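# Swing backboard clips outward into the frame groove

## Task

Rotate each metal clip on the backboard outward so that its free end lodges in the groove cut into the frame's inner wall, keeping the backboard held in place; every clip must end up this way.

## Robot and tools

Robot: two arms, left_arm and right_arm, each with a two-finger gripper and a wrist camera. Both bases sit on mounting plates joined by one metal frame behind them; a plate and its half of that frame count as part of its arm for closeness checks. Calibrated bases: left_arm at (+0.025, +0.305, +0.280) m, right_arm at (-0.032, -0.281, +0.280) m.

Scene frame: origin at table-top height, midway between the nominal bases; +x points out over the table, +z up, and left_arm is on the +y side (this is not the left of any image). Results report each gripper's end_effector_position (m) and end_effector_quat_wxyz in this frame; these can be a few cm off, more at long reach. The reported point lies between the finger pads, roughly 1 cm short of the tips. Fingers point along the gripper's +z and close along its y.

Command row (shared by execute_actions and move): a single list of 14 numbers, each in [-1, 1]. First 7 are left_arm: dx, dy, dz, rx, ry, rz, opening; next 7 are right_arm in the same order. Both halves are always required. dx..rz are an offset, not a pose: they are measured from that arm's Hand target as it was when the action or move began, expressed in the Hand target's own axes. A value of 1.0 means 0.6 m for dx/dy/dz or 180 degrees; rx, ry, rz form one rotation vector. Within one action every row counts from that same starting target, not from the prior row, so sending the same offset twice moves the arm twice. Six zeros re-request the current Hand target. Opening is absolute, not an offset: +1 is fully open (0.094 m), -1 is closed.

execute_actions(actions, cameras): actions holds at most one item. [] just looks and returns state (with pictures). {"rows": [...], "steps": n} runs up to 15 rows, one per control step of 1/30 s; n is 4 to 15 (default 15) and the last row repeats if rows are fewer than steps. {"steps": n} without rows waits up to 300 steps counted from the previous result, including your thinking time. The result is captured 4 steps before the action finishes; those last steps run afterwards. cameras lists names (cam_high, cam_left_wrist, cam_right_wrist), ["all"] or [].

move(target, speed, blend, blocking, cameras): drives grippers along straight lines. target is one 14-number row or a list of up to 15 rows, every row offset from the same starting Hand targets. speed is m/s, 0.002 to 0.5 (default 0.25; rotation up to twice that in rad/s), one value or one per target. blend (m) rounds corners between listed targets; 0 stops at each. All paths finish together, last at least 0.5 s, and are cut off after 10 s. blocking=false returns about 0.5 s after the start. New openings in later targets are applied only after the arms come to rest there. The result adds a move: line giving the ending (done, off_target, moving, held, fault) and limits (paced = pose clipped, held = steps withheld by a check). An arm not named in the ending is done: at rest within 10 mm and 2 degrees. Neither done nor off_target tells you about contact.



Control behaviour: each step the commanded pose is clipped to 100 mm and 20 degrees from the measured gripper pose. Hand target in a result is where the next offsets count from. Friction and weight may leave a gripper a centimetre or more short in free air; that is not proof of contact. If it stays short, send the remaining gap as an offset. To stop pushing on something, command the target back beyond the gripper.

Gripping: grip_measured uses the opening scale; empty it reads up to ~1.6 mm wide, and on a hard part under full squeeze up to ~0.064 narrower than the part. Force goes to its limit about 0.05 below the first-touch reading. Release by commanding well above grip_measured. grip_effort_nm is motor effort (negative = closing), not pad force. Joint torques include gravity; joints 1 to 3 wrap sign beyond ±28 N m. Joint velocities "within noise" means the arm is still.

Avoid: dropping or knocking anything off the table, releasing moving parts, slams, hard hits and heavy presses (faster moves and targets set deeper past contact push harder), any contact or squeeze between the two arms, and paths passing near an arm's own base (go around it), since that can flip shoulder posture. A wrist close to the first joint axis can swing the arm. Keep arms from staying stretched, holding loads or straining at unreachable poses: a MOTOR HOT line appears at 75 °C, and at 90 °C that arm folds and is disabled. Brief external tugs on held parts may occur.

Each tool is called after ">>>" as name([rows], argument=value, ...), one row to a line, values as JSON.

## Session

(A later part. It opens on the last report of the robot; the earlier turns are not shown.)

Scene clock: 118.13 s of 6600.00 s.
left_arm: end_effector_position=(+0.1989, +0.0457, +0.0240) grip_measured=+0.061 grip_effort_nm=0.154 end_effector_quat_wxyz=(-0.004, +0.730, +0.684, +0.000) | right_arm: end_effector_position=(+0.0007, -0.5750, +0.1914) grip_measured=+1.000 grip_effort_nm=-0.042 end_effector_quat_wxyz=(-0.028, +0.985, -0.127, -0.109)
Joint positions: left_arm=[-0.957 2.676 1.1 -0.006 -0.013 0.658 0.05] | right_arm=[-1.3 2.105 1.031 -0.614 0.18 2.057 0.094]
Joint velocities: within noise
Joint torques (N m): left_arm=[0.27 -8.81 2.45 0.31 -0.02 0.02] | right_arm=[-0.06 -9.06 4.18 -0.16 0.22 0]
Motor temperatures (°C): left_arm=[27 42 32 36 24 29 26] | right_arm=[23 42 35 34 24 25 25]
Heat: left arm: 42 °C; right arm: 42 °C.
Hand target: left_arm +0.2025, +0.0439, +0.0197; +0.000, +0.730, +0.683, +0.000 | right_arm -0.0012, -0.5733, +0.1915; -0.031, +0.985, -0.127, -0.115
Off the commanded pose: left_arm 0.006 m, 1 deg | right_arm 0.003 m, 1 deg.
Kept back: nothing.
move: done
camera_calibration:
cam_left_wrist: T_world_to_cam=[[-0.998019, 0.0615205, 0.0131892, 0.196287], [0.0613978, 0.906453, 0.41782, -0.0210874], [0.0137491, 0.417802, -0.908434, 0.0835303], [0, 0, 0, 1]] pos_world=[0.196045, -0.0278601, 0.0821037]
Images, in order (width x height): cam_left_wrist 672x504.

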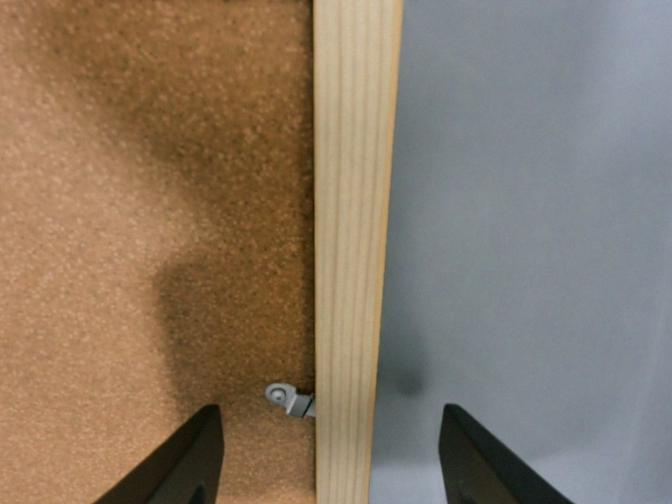

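>>> move([
  [0.0045, -0.0035, -0.04, 0, 0, 0, 0.064, 0,0,0,0,0,0,1],
  [0.0045, -0.0035, 0.0005, 0, 0, 0, 0.064, 0,0,0,0,0,0,1],
], cameras=["cam_left_wrist"], speed=0.1)

>>> zoom_image(camera="cam_left_wrist", region=[180, 300, 400, 504])

Scene clock: 119.40 s of 6600.00 s.
left_arm: end_effector_position=(+0.1970, +0.0485, +0.0232) grip_measured=+0.061 grip_effort_nm=0.159 end_effector_quat_wxyz=(-0.005, +0.730, +0.684, +0.000) | right_arm: end_effector_position=(+0.0007, -0.5750, +0.1914) grip_measured=+1.000 grip_effort_nm=-0.042 end_effector_quat_wxyz=(-0.028, +0.985, -0.127, -0.109)
Joint positions: left_arm=[-0.957 2.676 1.086 0.006 -0.013 0.659 0.05] | right_arm=[-1.3 2.105 1.031 -0.614 0.18 2.057 0.094]
Joint velocities: within noise
Joint torques (N m): left_arm=[0.28 -8.88 2.29 0.28 -0.02 0.03] | right_arm=[-0.09 -9.03 4.29 -0.19 0.2 -0.02]
Motor temperatures (°C): left_arm=[27 42 32 36 24 29 26] | right_arm=[23 42 35 33 24 25 25]
Heat: left arm: 42 °C; right arm: 42 °C.
Hand target: left_arm +0.2006, +0.0467, +0.0193; +0.000, +0.730, +0.683, +0.000 | right_arm -0.0012, -0.5733, +0.1915; -0.031, +0.985, -0.127, -0.115
Off the commanded pose: left_arm 0.006 m, 1 deg | right_arm 0.003 m, 1 deg.
Kept back: nothing.
move: done
camera_calibration:
cam_left_wrist: T_world_to_cam=[[-0.997968, 0.0622828, 0.0134266, 0.194183], [0.0621852, 0.906275, 0.418089, -0.0233316], [0.0138716, 0.418075, -0.908307, 0.0816496], [0, 0, 0, 1]] pos_world=[0.194107, -0.0250851, 0.0813104]
Images, in order (width x height): cam_left_wrist 672x504.

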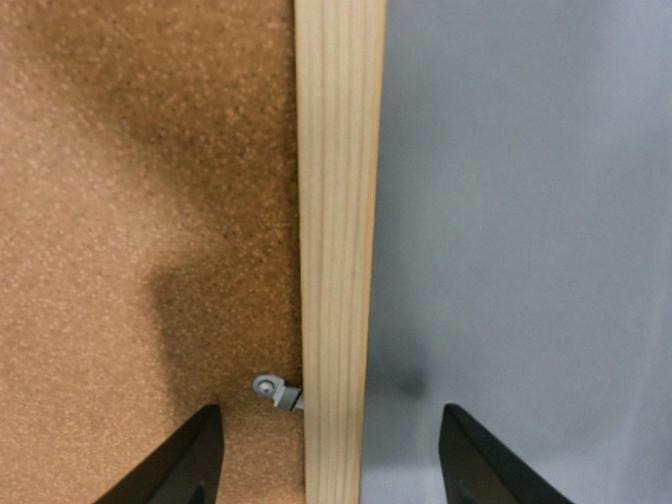

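Scaled by 2.291 from the camera's 672x504 image, which has a finer 960x720 frame.

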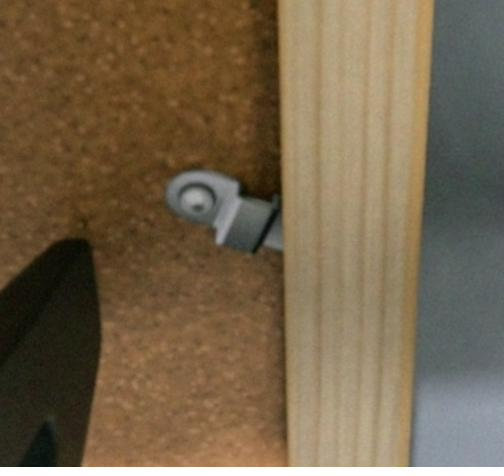

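Centred well. Closing in stages.

>>> move([
  [0,0,0,0,0,0,-0.5,0,0,0,0,0,0,1],
  [0,0,0,0,0,0,-0.62,0,0,0,0,0,0,1],
], cameras=["cam_left_wrist"])

>>> zoom_image(camera="cam_left_wrist", region=[180, 300, 400, 504])

Scene clock: 121.53 s of 6600.00 s.
left_arm: end_effector_position=(+0.1986, +0.0479, +0.0232) grip_measured=-0.616 grip_effort_nm=-0.178 end_effector_quat_wxyz=(-0.002, +0.730, +0.684, +0.002) | right_arm: end_effector_position=(+0.0007, -0.5750, +0.1914) grip_measured=+1.000 grip_effort_nm=-0.037 end_effector_quat_wxyz=(-0.028, +0.985, -0.127, -0.109)
Joint positions: left_arm=[-0.957 2.676 1.087 0.011 -0.017 0.659 0.018] | right_arm=[-1.3 2.105 1.031 -0.614 0.18 2.057 0.094]
Joint velocities: within noise
Joint torques (N m): left_arm=[0.21 -8.88 2.28 0.28 0.02 0.02] | right_arm=[-0.13 -8.94 4.36 -0.2 0.22 -0.02]
Motor temperatures (°C): left_arm=[27 42 32 36 24 29 26] | right_arm=[23 42 35 33 24 25 25]
Heat: left arm: 42 °C; right arm: 42 °C.
Hand target: left_arm +0.2007, +0.0467, +0.0193; +0.001, +0.730, +0.683, +0.000 | right_arm -0.0012, -0.5733, +0.1915; -0.031, +0.985, -0.127, -0.115
Off the commanded pose: left_arm 0.005 m, 0 deg | right_arm 0.003 m, 1 deg.
Kept back: nothing.
move: done
camera_calibration:
cam_left_wrist: T_world_to_cam=[[-0.99806, 0.0618786, 0.00685505, 0.196018], [0.0591046, 0.907166, 0.416601, -0.0222646], [0.01956, 0.416198, -0.909064, 0.0808752], [0, 0, 0, 1]] pos_world=[0.195372, -0.0255916, 0.0814525]
Images, in order (width x height): cam_left_wrist 672x504.

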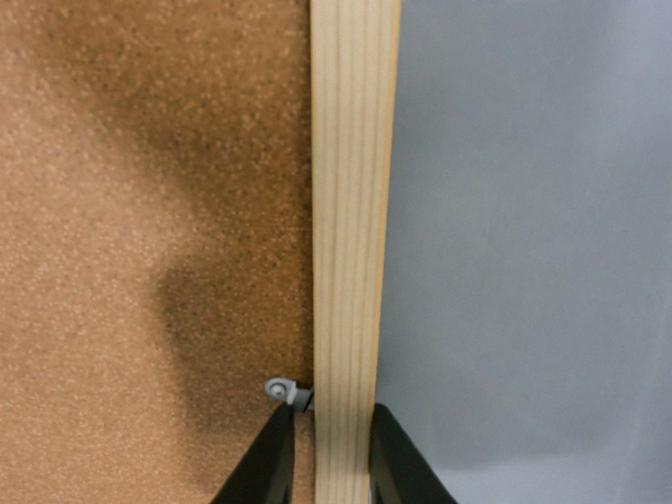

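Scaled by 2.291 from the camera's 672x504 image, which has a finer 960x720 frame.

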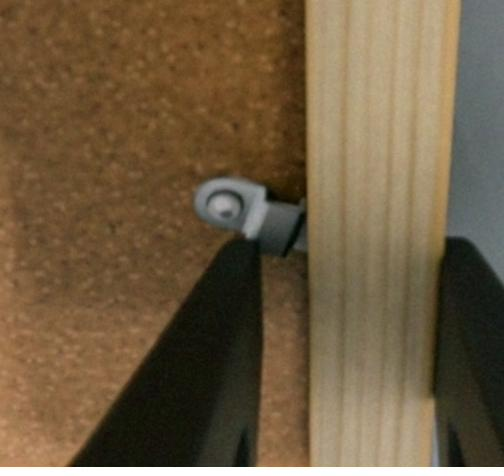

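>>> move(target=[0,0,0,0,0,0,-0.66,0,0,0,0,0,0,1], cameras=["cam_left_wrist"])

>>> zoom_image(camera="cam_left_wrist", region=[180, 300, 400, 504])

Scene clock: 122.47 s of 6600.00 s.
left_arm: end_effector_position=(+0.1983, +0.0480, +0.0232) grip_measured=-0.657 grip_effort_nm=-0.115 end_effector_quat_wxyz=(-0.002, +0.730, +0.684, +0.001) | right_arm: end_effector_position=(+0.0007, -0.5750, +0.1914) grip_measured=+1.000 grip_effort_nm=-0.042 end_effector_quat_wxyz=(-0.028, +0.985, -0.127, -0.109)
Joint positions: left_arm=[-0.957 2.676 1.087 0.01 -0.015 0.659 0.016] | right_arm=[-1.3 2.105 1.031 -0.614 0.18 2.057 0.094]
Joint velocities: within noise
Joint torques (N m): left_arm=[0.23 -8.88 2.26 0.29 0.01 0.02] | right_arm=[-0.18 -9.01 4.23 -0.2 0.17 -0.01]
Motor temperatures (°C): left_arm=[27 41 32 36 24 29 26] | right_arm=[23 42 35 33 24 25 25]
Heat: left arm: 41 °C; right arm: 42 °C.
Hand target: left_arm +0.2007, +0.0467, +0.0193; +0.001, +0.730, +0.683, +0.000 | right_arm -0.0012, -0.5733, +0.1915; -0.031, +0.985, -0.127, -0.115
Off the commanded pose: left_arm 0.005 m, 0 deg | right_arm 0.003 m, 1 deg.
Kept back: nothing.
move: done
camera_calibration:
cam_left_wrist: T_world_to_cam=[[-0.998045, 0.0618866, 0.00876221, 0.195581], [0.0599062, 0.907126, 0.416573, -0.0224744], [0.0178318, 0.416283, -0.90906, 0.081187], [0, 0, 0, 1]] pos_world=[0.195097, -0.0255135, 0.0814524]
Images, in order (width x height): cam_left_wrist 672x504.

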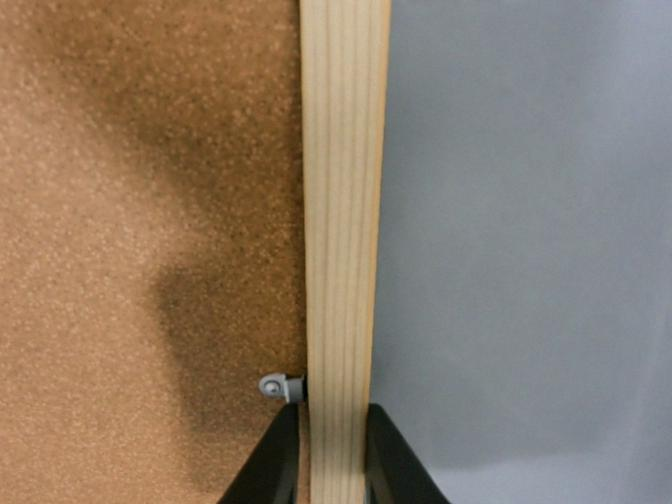

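Scaled by 2.291 from the camera's 672x504 image, which has a finer 960x720 frame.

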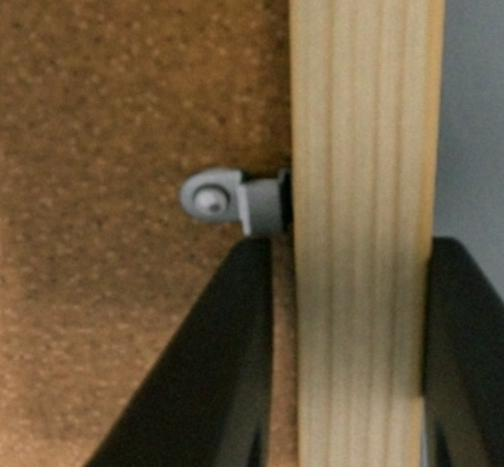

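>>> move([
  [0,0,0,0,0,0,0.064,0,0,0,0,0,0,1],
  [0,0,-0.1,0,0,0,0.064,0,0,0,0,0,0,1],
  [0.1315,0.1017,-0.1,0,0,-0.5,0.064,0,0,0,0,0,0,1],
  [0.1315,0.1017,-0.042,0,0,-0.5,0.064,0,0,0,0,0,0,1],
], cameras=["cam_left_wrist"], speed=[0.1,0.15,0.3,0.15])

>>> zoom_image(camera="cam_left_wrist", region=[150, 150, 500, 440])

Scene clock: 127.60 s of 6600.00 s.
left_arm: end_effector_position=(+0.2620, +0.1239, +0.0470) grip_measured=+0.061 grip_effort_nm=0.159 end_effector_quat_wxyz=(-0.005, +0.039, +0.999, +0.005) | right_arm: end_effector_position=(+0.0007, -0.5750, +0.1914) grip_measured=+1.000 grip_effort_nm=-0.037 end_effector_quat_wxyz=(-0.028, +0.985, -0.127, -0.109)
Joint positions: left_arm=[-0.633 2.57 0.999 -0.011 -0.016 -0.574 0.05] | right_arm=[-1.3 2.105 1.031 -0.614 0.18 2.057 0.094]
Joint velocities: within noise
Joint torques (N m): left_arm=[0.17 -8.84 2.32 0.3 0.01 -0.12] | right_arm=[-0.16 -8.98 4.36 -0.15 0.16 0]
Motor temperatures (°C): left_arm=[27 41 32 36 24 29 26] | right_arm=[23 42 35 33 24 25 25]
Heat: left arm: 41 °C; right arm: 42 °C.
Hand target: left_arm +0.2667, +0.1215, +0.0445; +0.000, +0.033, +0.999, +0.000 | right_arm -0.0012, -0.5733, +0.1915; -0.031, +0.985, -0.127, -0.115
Off the commanded pose: left_arm 0.006 m, 1 deg | right_arm 0.003 m, 1 deg.
Kept back: nothing.
move: done
camera_calibration:
cam_left_wrist: T_world_to_cam=[[-0.0755738, -0.997139, -0.00160754, 0.144276], [-0.904475, 0.0678719, 0.421091, 0.251369], [-0.419777, 0.0332774, -0.907017, 0.232094], [0, 0, 0, 1]] pos_world=[0.335689, 0.119079, 0.104895]
Images, in order (width x height): cam_left_wrist 672x504.

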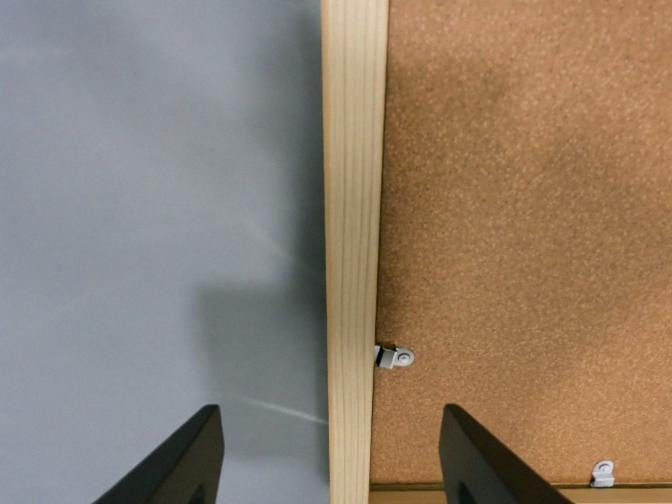

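Scaled by 1.440 from the camera's 672x504 image, which has a finer 960x720 frame.

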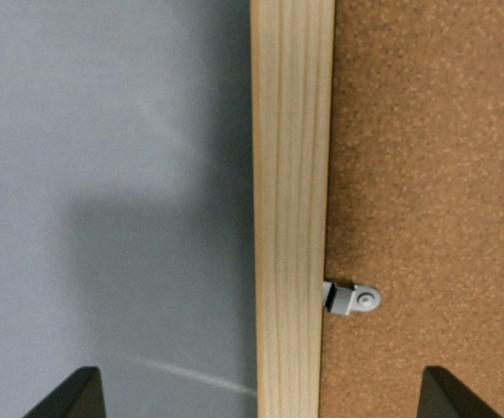

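>>> move(target=[-0.0135, -0.0083, 0.0333, 0, 0, 0, 0.064, 0,0,0,0,0,0,1], cameras=["cam_left_wrist"], speed=0.1)

>>> zoom_image(camera="cam_left_wrist", region=[250, 300, 500, 504])

Scene clock: 128.70 s of 6600.00 s.
left_arm: end_effector_position=(+0.2712, +0.1165, +0.0288) grip_measured=+0.061 grip_effort_nm=0.159 end_effector_quat_wxyz=(-0.002, +0.039, +0.999, +0.003) | right_arm: end_effector_position=(+0.0007, -0.5750, +0.1914) grip_measured=+1.000 grip_effort_nm=-0.032 end_effector_quat_wxyz=(-0.028, +0.985, -0.127, -0.109)
Joint positions: left_arm=[-0.633 2.65 1.077 -0.003 -0.016 -0.575 0.05] | right_arm=[-1.3 2.105 1.031 -0.614 0.18 2.057 0.094]
Joint velocities: within noise
Joint torques (N m): left_arm=[0.31 -8.7 2.41 0.31 0.01 -0.09] | right_arm=[-0.17 -8.99 4.34 -0.22 0.16 0.01]
Motor temperatures (°C): left_arm=[27 41 32 36 24 29 26] | right_arm=[23 42 35 33 24 25 25]
Heat: left arm: 41 °C; right arm: 42 °C.
Hand target: left_arm +0.2746, +0.1158, +0.0246; +0.001, +0.033, +0.999, +0.000 | right_arm -0.0012, -0.5733, +0.1915; -0.031, +0.985, -0.127, -0.115
Off the commanded pose: left_arm 0.005 m, 1 deg | right_arm 0.003 m, 1 deg.
Kept back: nothing.
move: done
camera_calibration:
cam_left_wrist: T_world_to_cam=[[-0.0751059, -0.997174, 0.00192991, 0.137412], [-0.906665, 0.0690943, 0.416155, 0.268414], [-0.415112, 0.0295059, -0.909292, 0.218919], [0, 0, 0, 1]] pos_world=[0.344558, 0.112018, 0.0870947]
Images, in order (width x height): cam_left_wrist 672x504.

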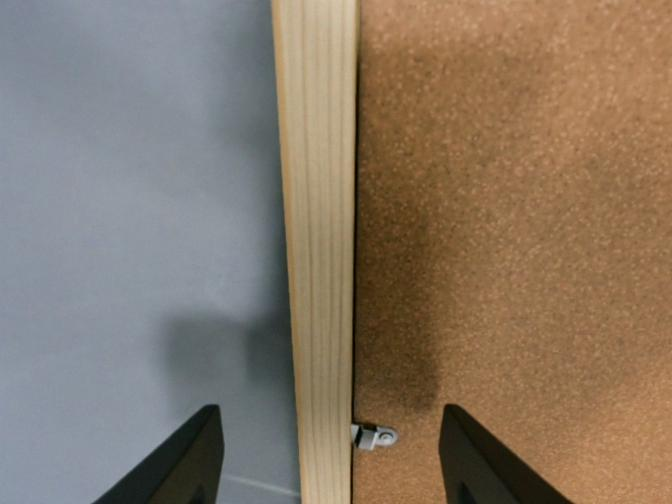

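Scaled by 2.016 from the camera's 672x504 image, which has a finer 960x720 frame.

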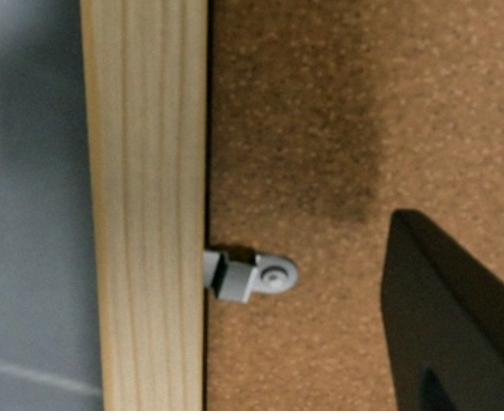

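>>> move([
  [-0.001, 0.004, 0.0117, 0, 0, 0, 0.064, 0,0,0,0,0,0,1],
  [-0.001, 0.004, 0.0117, 0, 0, 0, -0.5, 0,0,0,0,0,0,1],
], cameras=["cam_left_wrist"], speed=0.1)

>>> zoom_image(camera="cam_left_wrist", region=[250, 300, 500, 504])

Scene clock: 130.27 s of 6600.00 s.
left_arm: end_effector_position=(+0.2721, +0.1188, +0.0220) grip_measured=-0.497 grip_effort_nm=-0.110 end_effector_quat_wxyz=(-0.002, +0.035, +0.999, +0.003) | right_arm: end_effector_position=(+0.0007, -0.5750, +0.1914) grip_measured=+1.000 grip_effort_nm=-0.037 end_effector_quat_wxyz=(-0.028, +0.985, -0.127, -0.109)
Joint positions: left_arm=[-0.625 2.675 1.087 0.012 -0.016 -0.575 0.024] | right_arm=[-1.3 2.105 1.031 -0.614 0.18 2.057 0.094]
Joint velocities: within noise
Joint torques (N m): left_arm=[0.27 -8.68 2.33 0.3 0.01 -0.02] | right_arm=[-0.21 -9.14 4.3 -0.18 0.18 -0.03]
Motor temperatures (°C): left_arm=[27 41 31 36 24 29 26] | right_arm=[23 42 35 33 23 25 25]
Heat: left arm: 41 °C; right arm: 42 °C.
Hand target: left_arm +0.2754, +0.1181, +0.0176; +0.001, +0.033, +0.999, +0.000 | right_arm -0.0012, -0.5733, +0.1915; -0.031, +0.985, -0.127, -0.115
Off the commanded pose: left_arm 0.006 m, 1 deg | right_arm 0.003 m, 1 deg.
Kept back: nothing.
move: done
camera_calibration:
cam_left_wrist: T_world_to_cam=[[-0.0671158, -0.997743, 0.00185986, 0.137672], [-0.907156, 0.0617981, 0.416232, 0.272936], [-0.415408, 0.0262485, -0.909257, 0.21354], [0, 0, 0, 1]] pos_world=[0.345541, 0.114889, 0.0803016]
Images, in order (width x height): cam_left_wrist 672x504.

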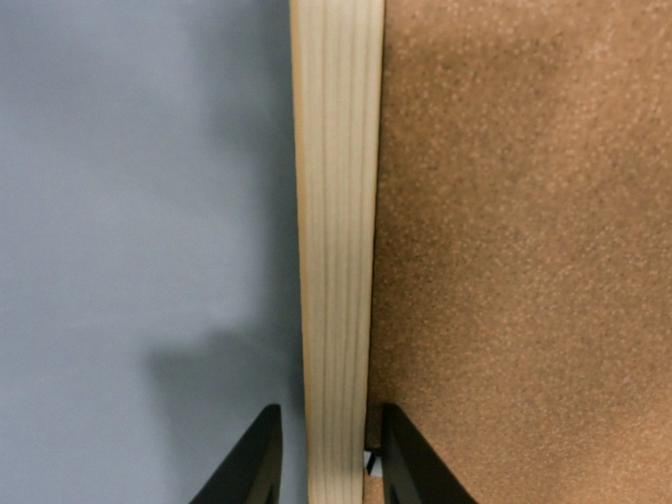

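Scaled by 2.016 from the camera's 672x504 image, which has a finer 960x720 frame.

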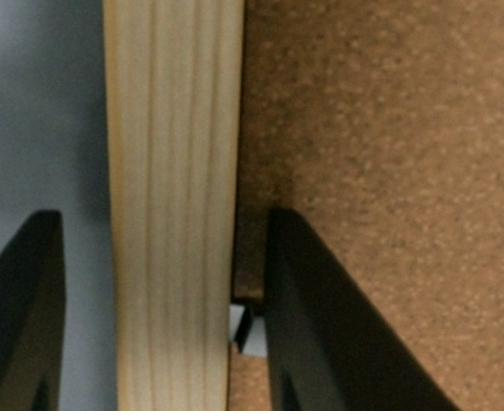

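>>> move(target=[0,0,0,0,0,0,-0.64,0,0,0,0,0,0,1], cameras=["cam_left_wrist"])

>>> zoom_image(camera="cam_left_wrist", region=[250, 300, 500, 504])

Scene clock: 131.20 s of 6600.00 s.
left_arm: end_effector_position=(+0.2722, +0.1188, +0.0220) grip_measured=-0.637 grip_effort_nm=-0.115 end_effector_quat_wxyz=(-0.002, +0.035, +0.999, +0.003) | right_arm: end_effector_position=(+0.0007, -0.5750, +0.1914) grip_measured=+1.000 grip_effort_nm=-0.042 end_effector_quat_wxyz=(-0.028, +0.985, -0.127, -0.109)
Joint positions: left_arm=[-0.625 2.675 1.087 0.013 -0.016 -0.575 0.017] | right_arm=[-1.3 2.105 1.031 -0.614 0.18 2.057 0.094]
Joint velocities: within noise
Joint torques (N m): left_arm=[0.27 -8.68 2.36 0.31 0.01 -0.02] | right_arm=[-0.12 -8.96 4.22 -0.19 0.19 -0.01]
Motor temperatures (°C): left_arm=[27 41 31 36 24 29 26] | right_arm=[23 42 35 33 23 25 25]
Heat: left arm: 41 °C; right arm: 42 °C.
Hand target: left_arm +0.2754, +0.1181, +0.0176; +0.001, +0.033, +0.999, +0.000 | right_arm -0.0012, -0.5733, +0.1915; -0.031, +0.985, -0.127, -0.115
Off the commanded pose: left_arm 0.005 m, 0 deg | right_arm 0.003 m, 1 deg.
Kept back: nothing.
move: done
camera_calibration:
cam_left_wrist: T_world_to_cam=[[-0.0671112, -0.997743, 0.00206818, 0.137614], [-0.907283, 0.0618888, 0.415941, 0.273038], [-0.415131, 0.0260379, -0.909389, 0.213524], [0, 0, 0, 1]] pos_world=[0.345599, 0.114846, 0.0803242]
Images, in order (width x height): cam_left_wrist 672x504.

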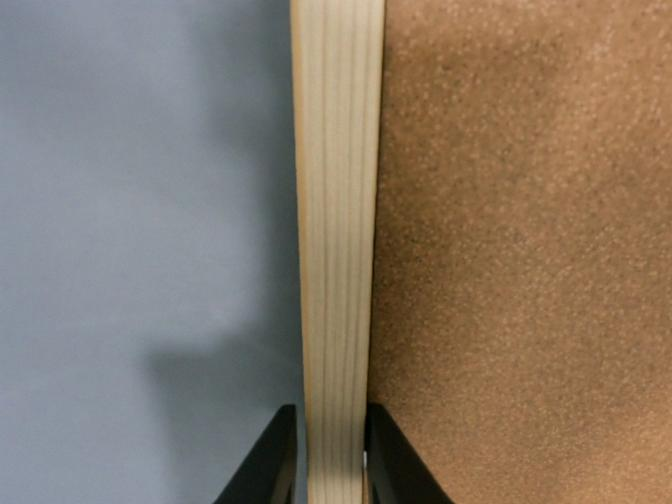

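Scaled by 2.016 from the camera's 672x504 image, which has a finer 960x720 frame.

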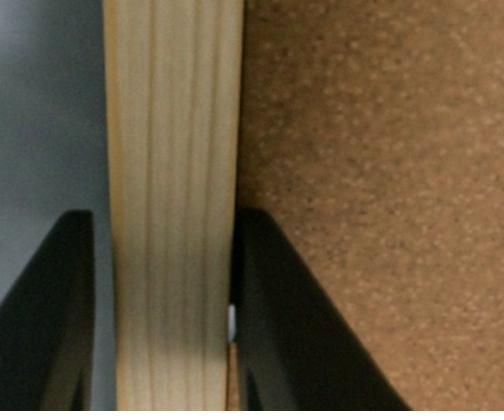

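>>> move([
  [0,0,0,0,0,0,0.064,0,0,0,0,0,0,1],
  [0,0,-0.04,0,0,0,0.064,0,0,0,0,0,0,1],
], cameras=["cam_left_wrist"], speed=0.1)

>>> zoom_image(camera="cam_left_wrist", region=[250, 300, 500, 504])

Scene clock: 132.93 s of 6600.00 s.
left_arm: end_effector_position=(+0.2750, +0.1169, +0.0356) grip_measured=+0.061 grip_effort_nm=0.164 end_effector_quat_wxyz=(+0.002, +0.035, +0.999, +0.000) | right_arm: end_effector_position=(+0.0007, -0.5750, +0.1914) grip_measured=+1.000 grip_effort_nm=-0.042 end_effector_quat_wxyz=(-0.028, +0.985, -0.127, -0.109)
Joint positions: left_arm=[-0.625 2.624 1.065 -0.006 -0.016 -0.575 0.05] | right_arm=[-1.3 2.105 1.031 -0.614 0.18 2.057 0.094]
Joint velocities: within noise
Joint torques (N m): left_arm=[0.17 -12.23 0.85 0.1 0.01 -0.04] | right_arm=[-0.13 -8.99 4.45 -0.16 0.2 0]
Motor temperatures (°C): left_arm=[27 41 31 36 24 29 26] | right_arm=[23 42 35 33 23 25 25]
Heat: left arm: 41 °C; right arm: 42 °C.
Hand target: left_arm +0.2752, +0.1182, +0.0416; +0.000, +0.033, +0.999, +0.000 | right_arm -0.0012, -0.5733, +0.1915; -0.031, +0.985, -0.127, -0.115
Off the commanded pose: left_arm 0.006 m, 0 deg | right_arm 0.003 m, 1 deg.
Kept back: nothing.
move: done
camera_calibration:
cam_left_wrist: T_world_to_cam=[[-0.067011, -0.997723, 0.00769329, 0.135701], [-0.910683, 0.0643116, 0.408069, 0.27093], [-0.407635, 0.020339, -0.912919, 0.22582], [0, 0, 0, 1]] pos_world=[0.347877, 0.113375, 0.0945531]
Images, in order (width x height): cam_left_wrist 672x504.

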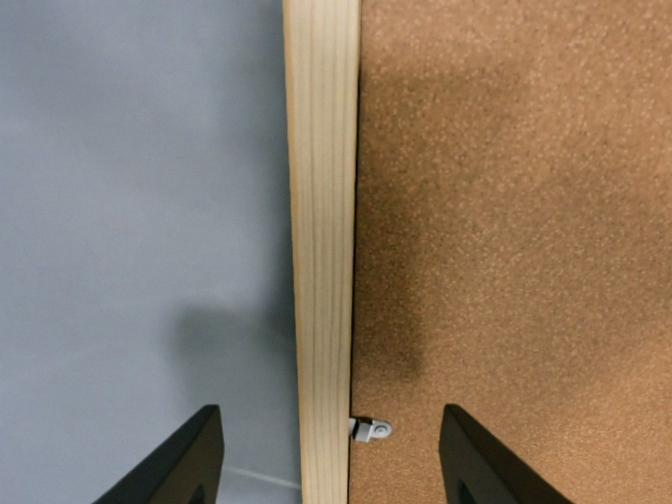

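Scaled by 2.016 from the camera's 672x504 image, which has a finer 960x720 frame.

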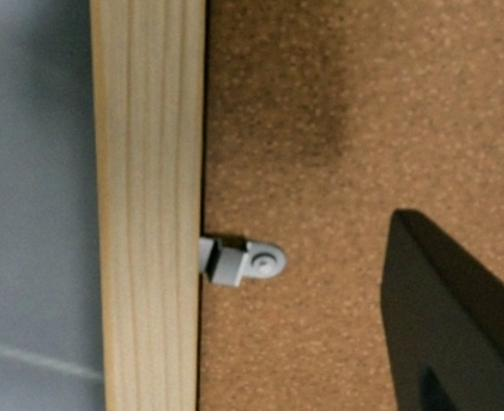

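>>> move([
  [0, 0, -0.264, 0, 0, 0, 0.064, 0,0,0,0,0,0,1],
  [-0.052, -0.16, -0.264, 0, 0, 0.5, 0.064, 0,0,0,0,0,0,1],
], cameras=["all"], speed=0.25)

>>> zoom_image(camera="cam_left_wrist", region=[80, 100, 340, 330])

>>> zoom_image(camera="cam_left_wrist", region=[330, 100, 590, 330])

Scene clock: 137.63 s of 6600.00 s.
left_arm: end_effector_position=(+0.2993, +0.0243, +0.2012) grip_measured=+0.061 grip_effort_nm=0.154 end_effector_quat_wxyz=(+0.004, +0.725, +0.688, +0.001) | right_arm: end_effector_position=(+0.0007, -0.5750, +0.1914) grip_measured=+1.000 grip_effort_nm=-0.037 end_effector_quat_wxyz=(-0.028, +0.985, -0.127, -0.109)
Joint positions: left_arm=[-0.782 2.266 1.382 -0.679 -0.016 0.821 0.05] | right_arm=[-1.3 2.105 1.031 -0.614 0.18 2.057 0.094]
Joint velocities: within noise
Joint torques (N m): left_arm=[-0.59 -9.69 6.39 0.08 0.01 0.02] | right_arm=[-0.13 -8.99 4.31 -0.21 0.2 0.03]
Motor temperatures (°C): left_arm=[27 41 32 35 24 28 26] | right_arm=[23 42 35 33 23 25 25]
Heat: left arm: 41 °C; right arm: 42 °C.
Hand target: left_arm +0.2998, +0.0206, +0.2000; +0.000, +0.730, +0.683, +0.000 | right_arm -0.0012, -0.5733, +0.1915; -0.031, +0.985, -0.127, -0.115
Off the commanded pose: left_arm 0.004 m, 1 deg | right_arm 0.003 m, 1 deg.
Kept back: nothing.
move: done
camera_calibration:
cam_left_wrist: T_world_to_cam=[[-0.99879, 0.0491714, 0.0000988866, 0.298584], [0.0449259, 0.911732, 0.408322, -0.075176], [0.0199876, 0.407832, -0.912838, 0.251301], [0, 0, 0, 1]] pos_world=[0.296577, -0.0486299, 0.260063]

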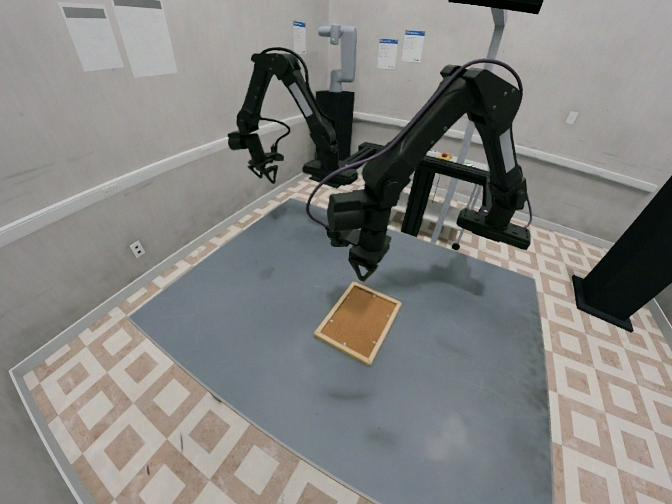

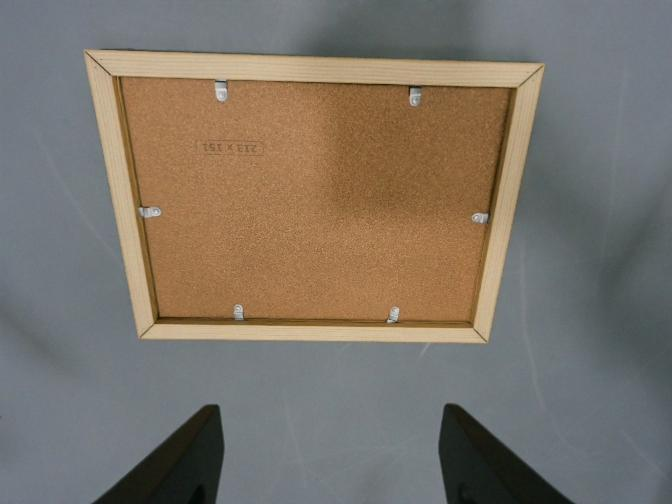

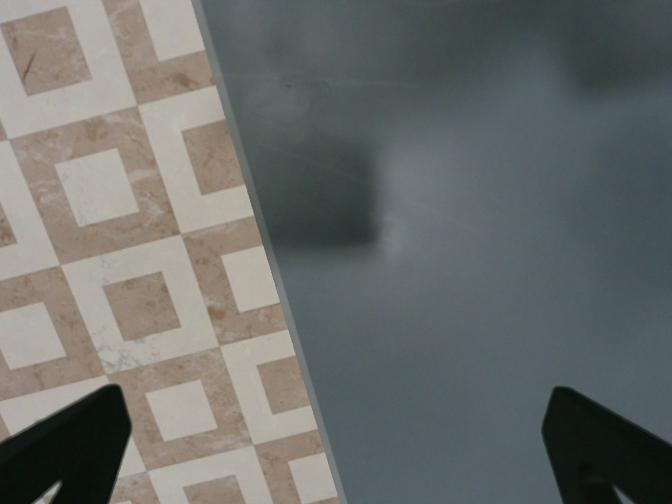

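Scaled by 1.938 from the camera's 672x504 image, which has a finer 960x720 frame.

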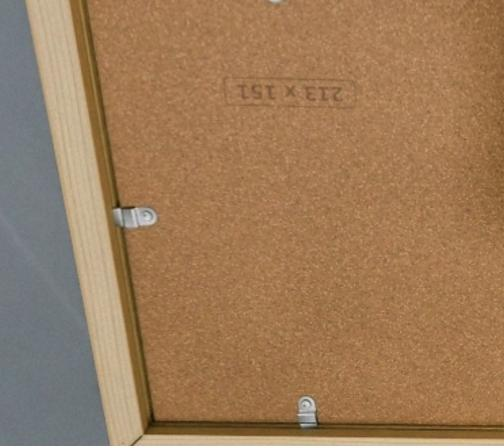

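Scaled by 1.938 from the camera's 672x504 image, which has a finer 960x720 frame.

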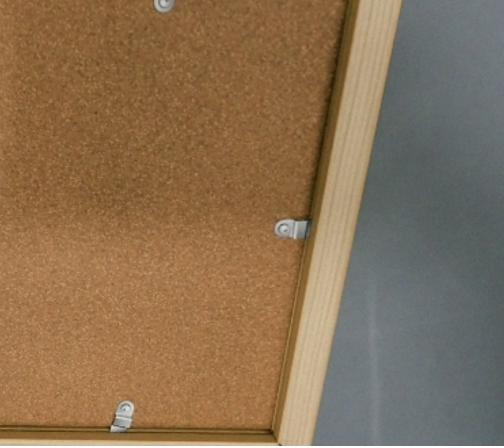

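>>> zoom_image(camera="cam_left_wrist", region=[370, 60, 470, 130])

>>> zoom_image(camera="cam_left_wrist", region=[170, 60, 270, 130])

>>> zoom_image(camera="cam_left_wrist", region=[340, 280, 440, 350])

>>> zoom_image(camera="cam_left_wrist", region=[190, 280, 290, 350])

>>> zoom_image(camera="cam_left_wrist", region=[430, 180, 530, 250])

>>> zoom_image(camera="cam_left_wrist", region=[110, 180, 210, 250])

Scaled by 5.040 from the camera's 672x504 image, which has a finer 960x720 frame.

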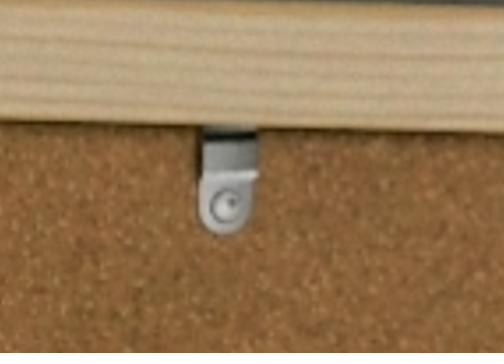

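Scaled by 5.040 from the camera's 672x504 image, which has a finer 960x720 frame.

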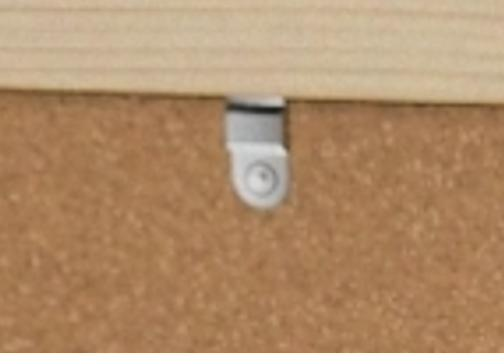

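Scaled by 5.040 from the camera's 672x504 image, which has a finer 960x720 frame.

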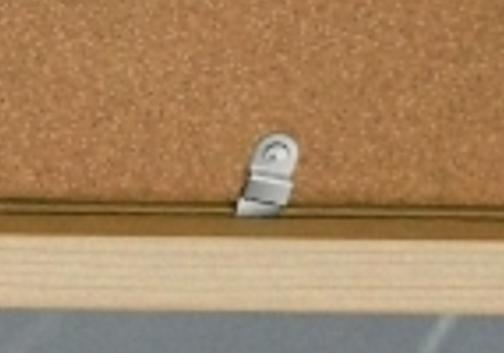

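Scaled by 5.040 from the camera's 672x504 image, which has a finer 960x720 frame.

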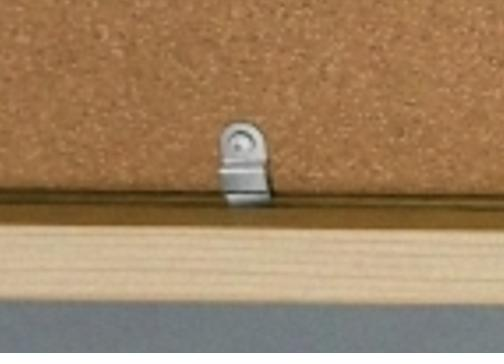

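Scaled by 5.040 from the camera's 672x504 image, which has a finer 960x720 frame.

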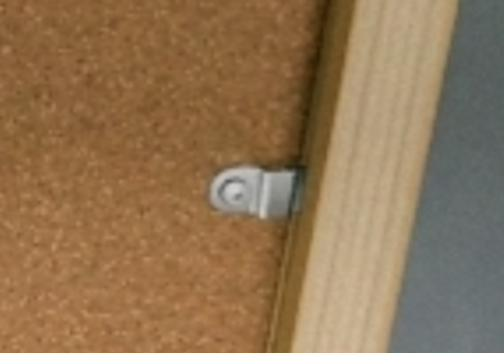

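Scaled by 5.040 from the camera's 672x504 image, which has a finer 960x720 frame.

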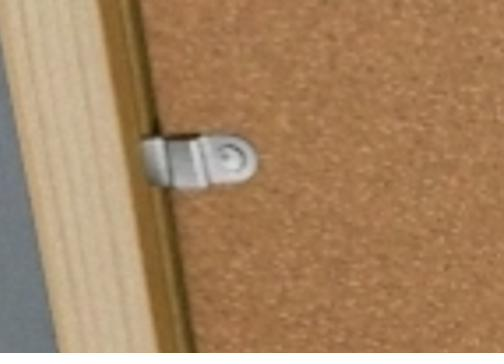

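>>> finished_scene(scene=1)

The scene is finished: the task was done.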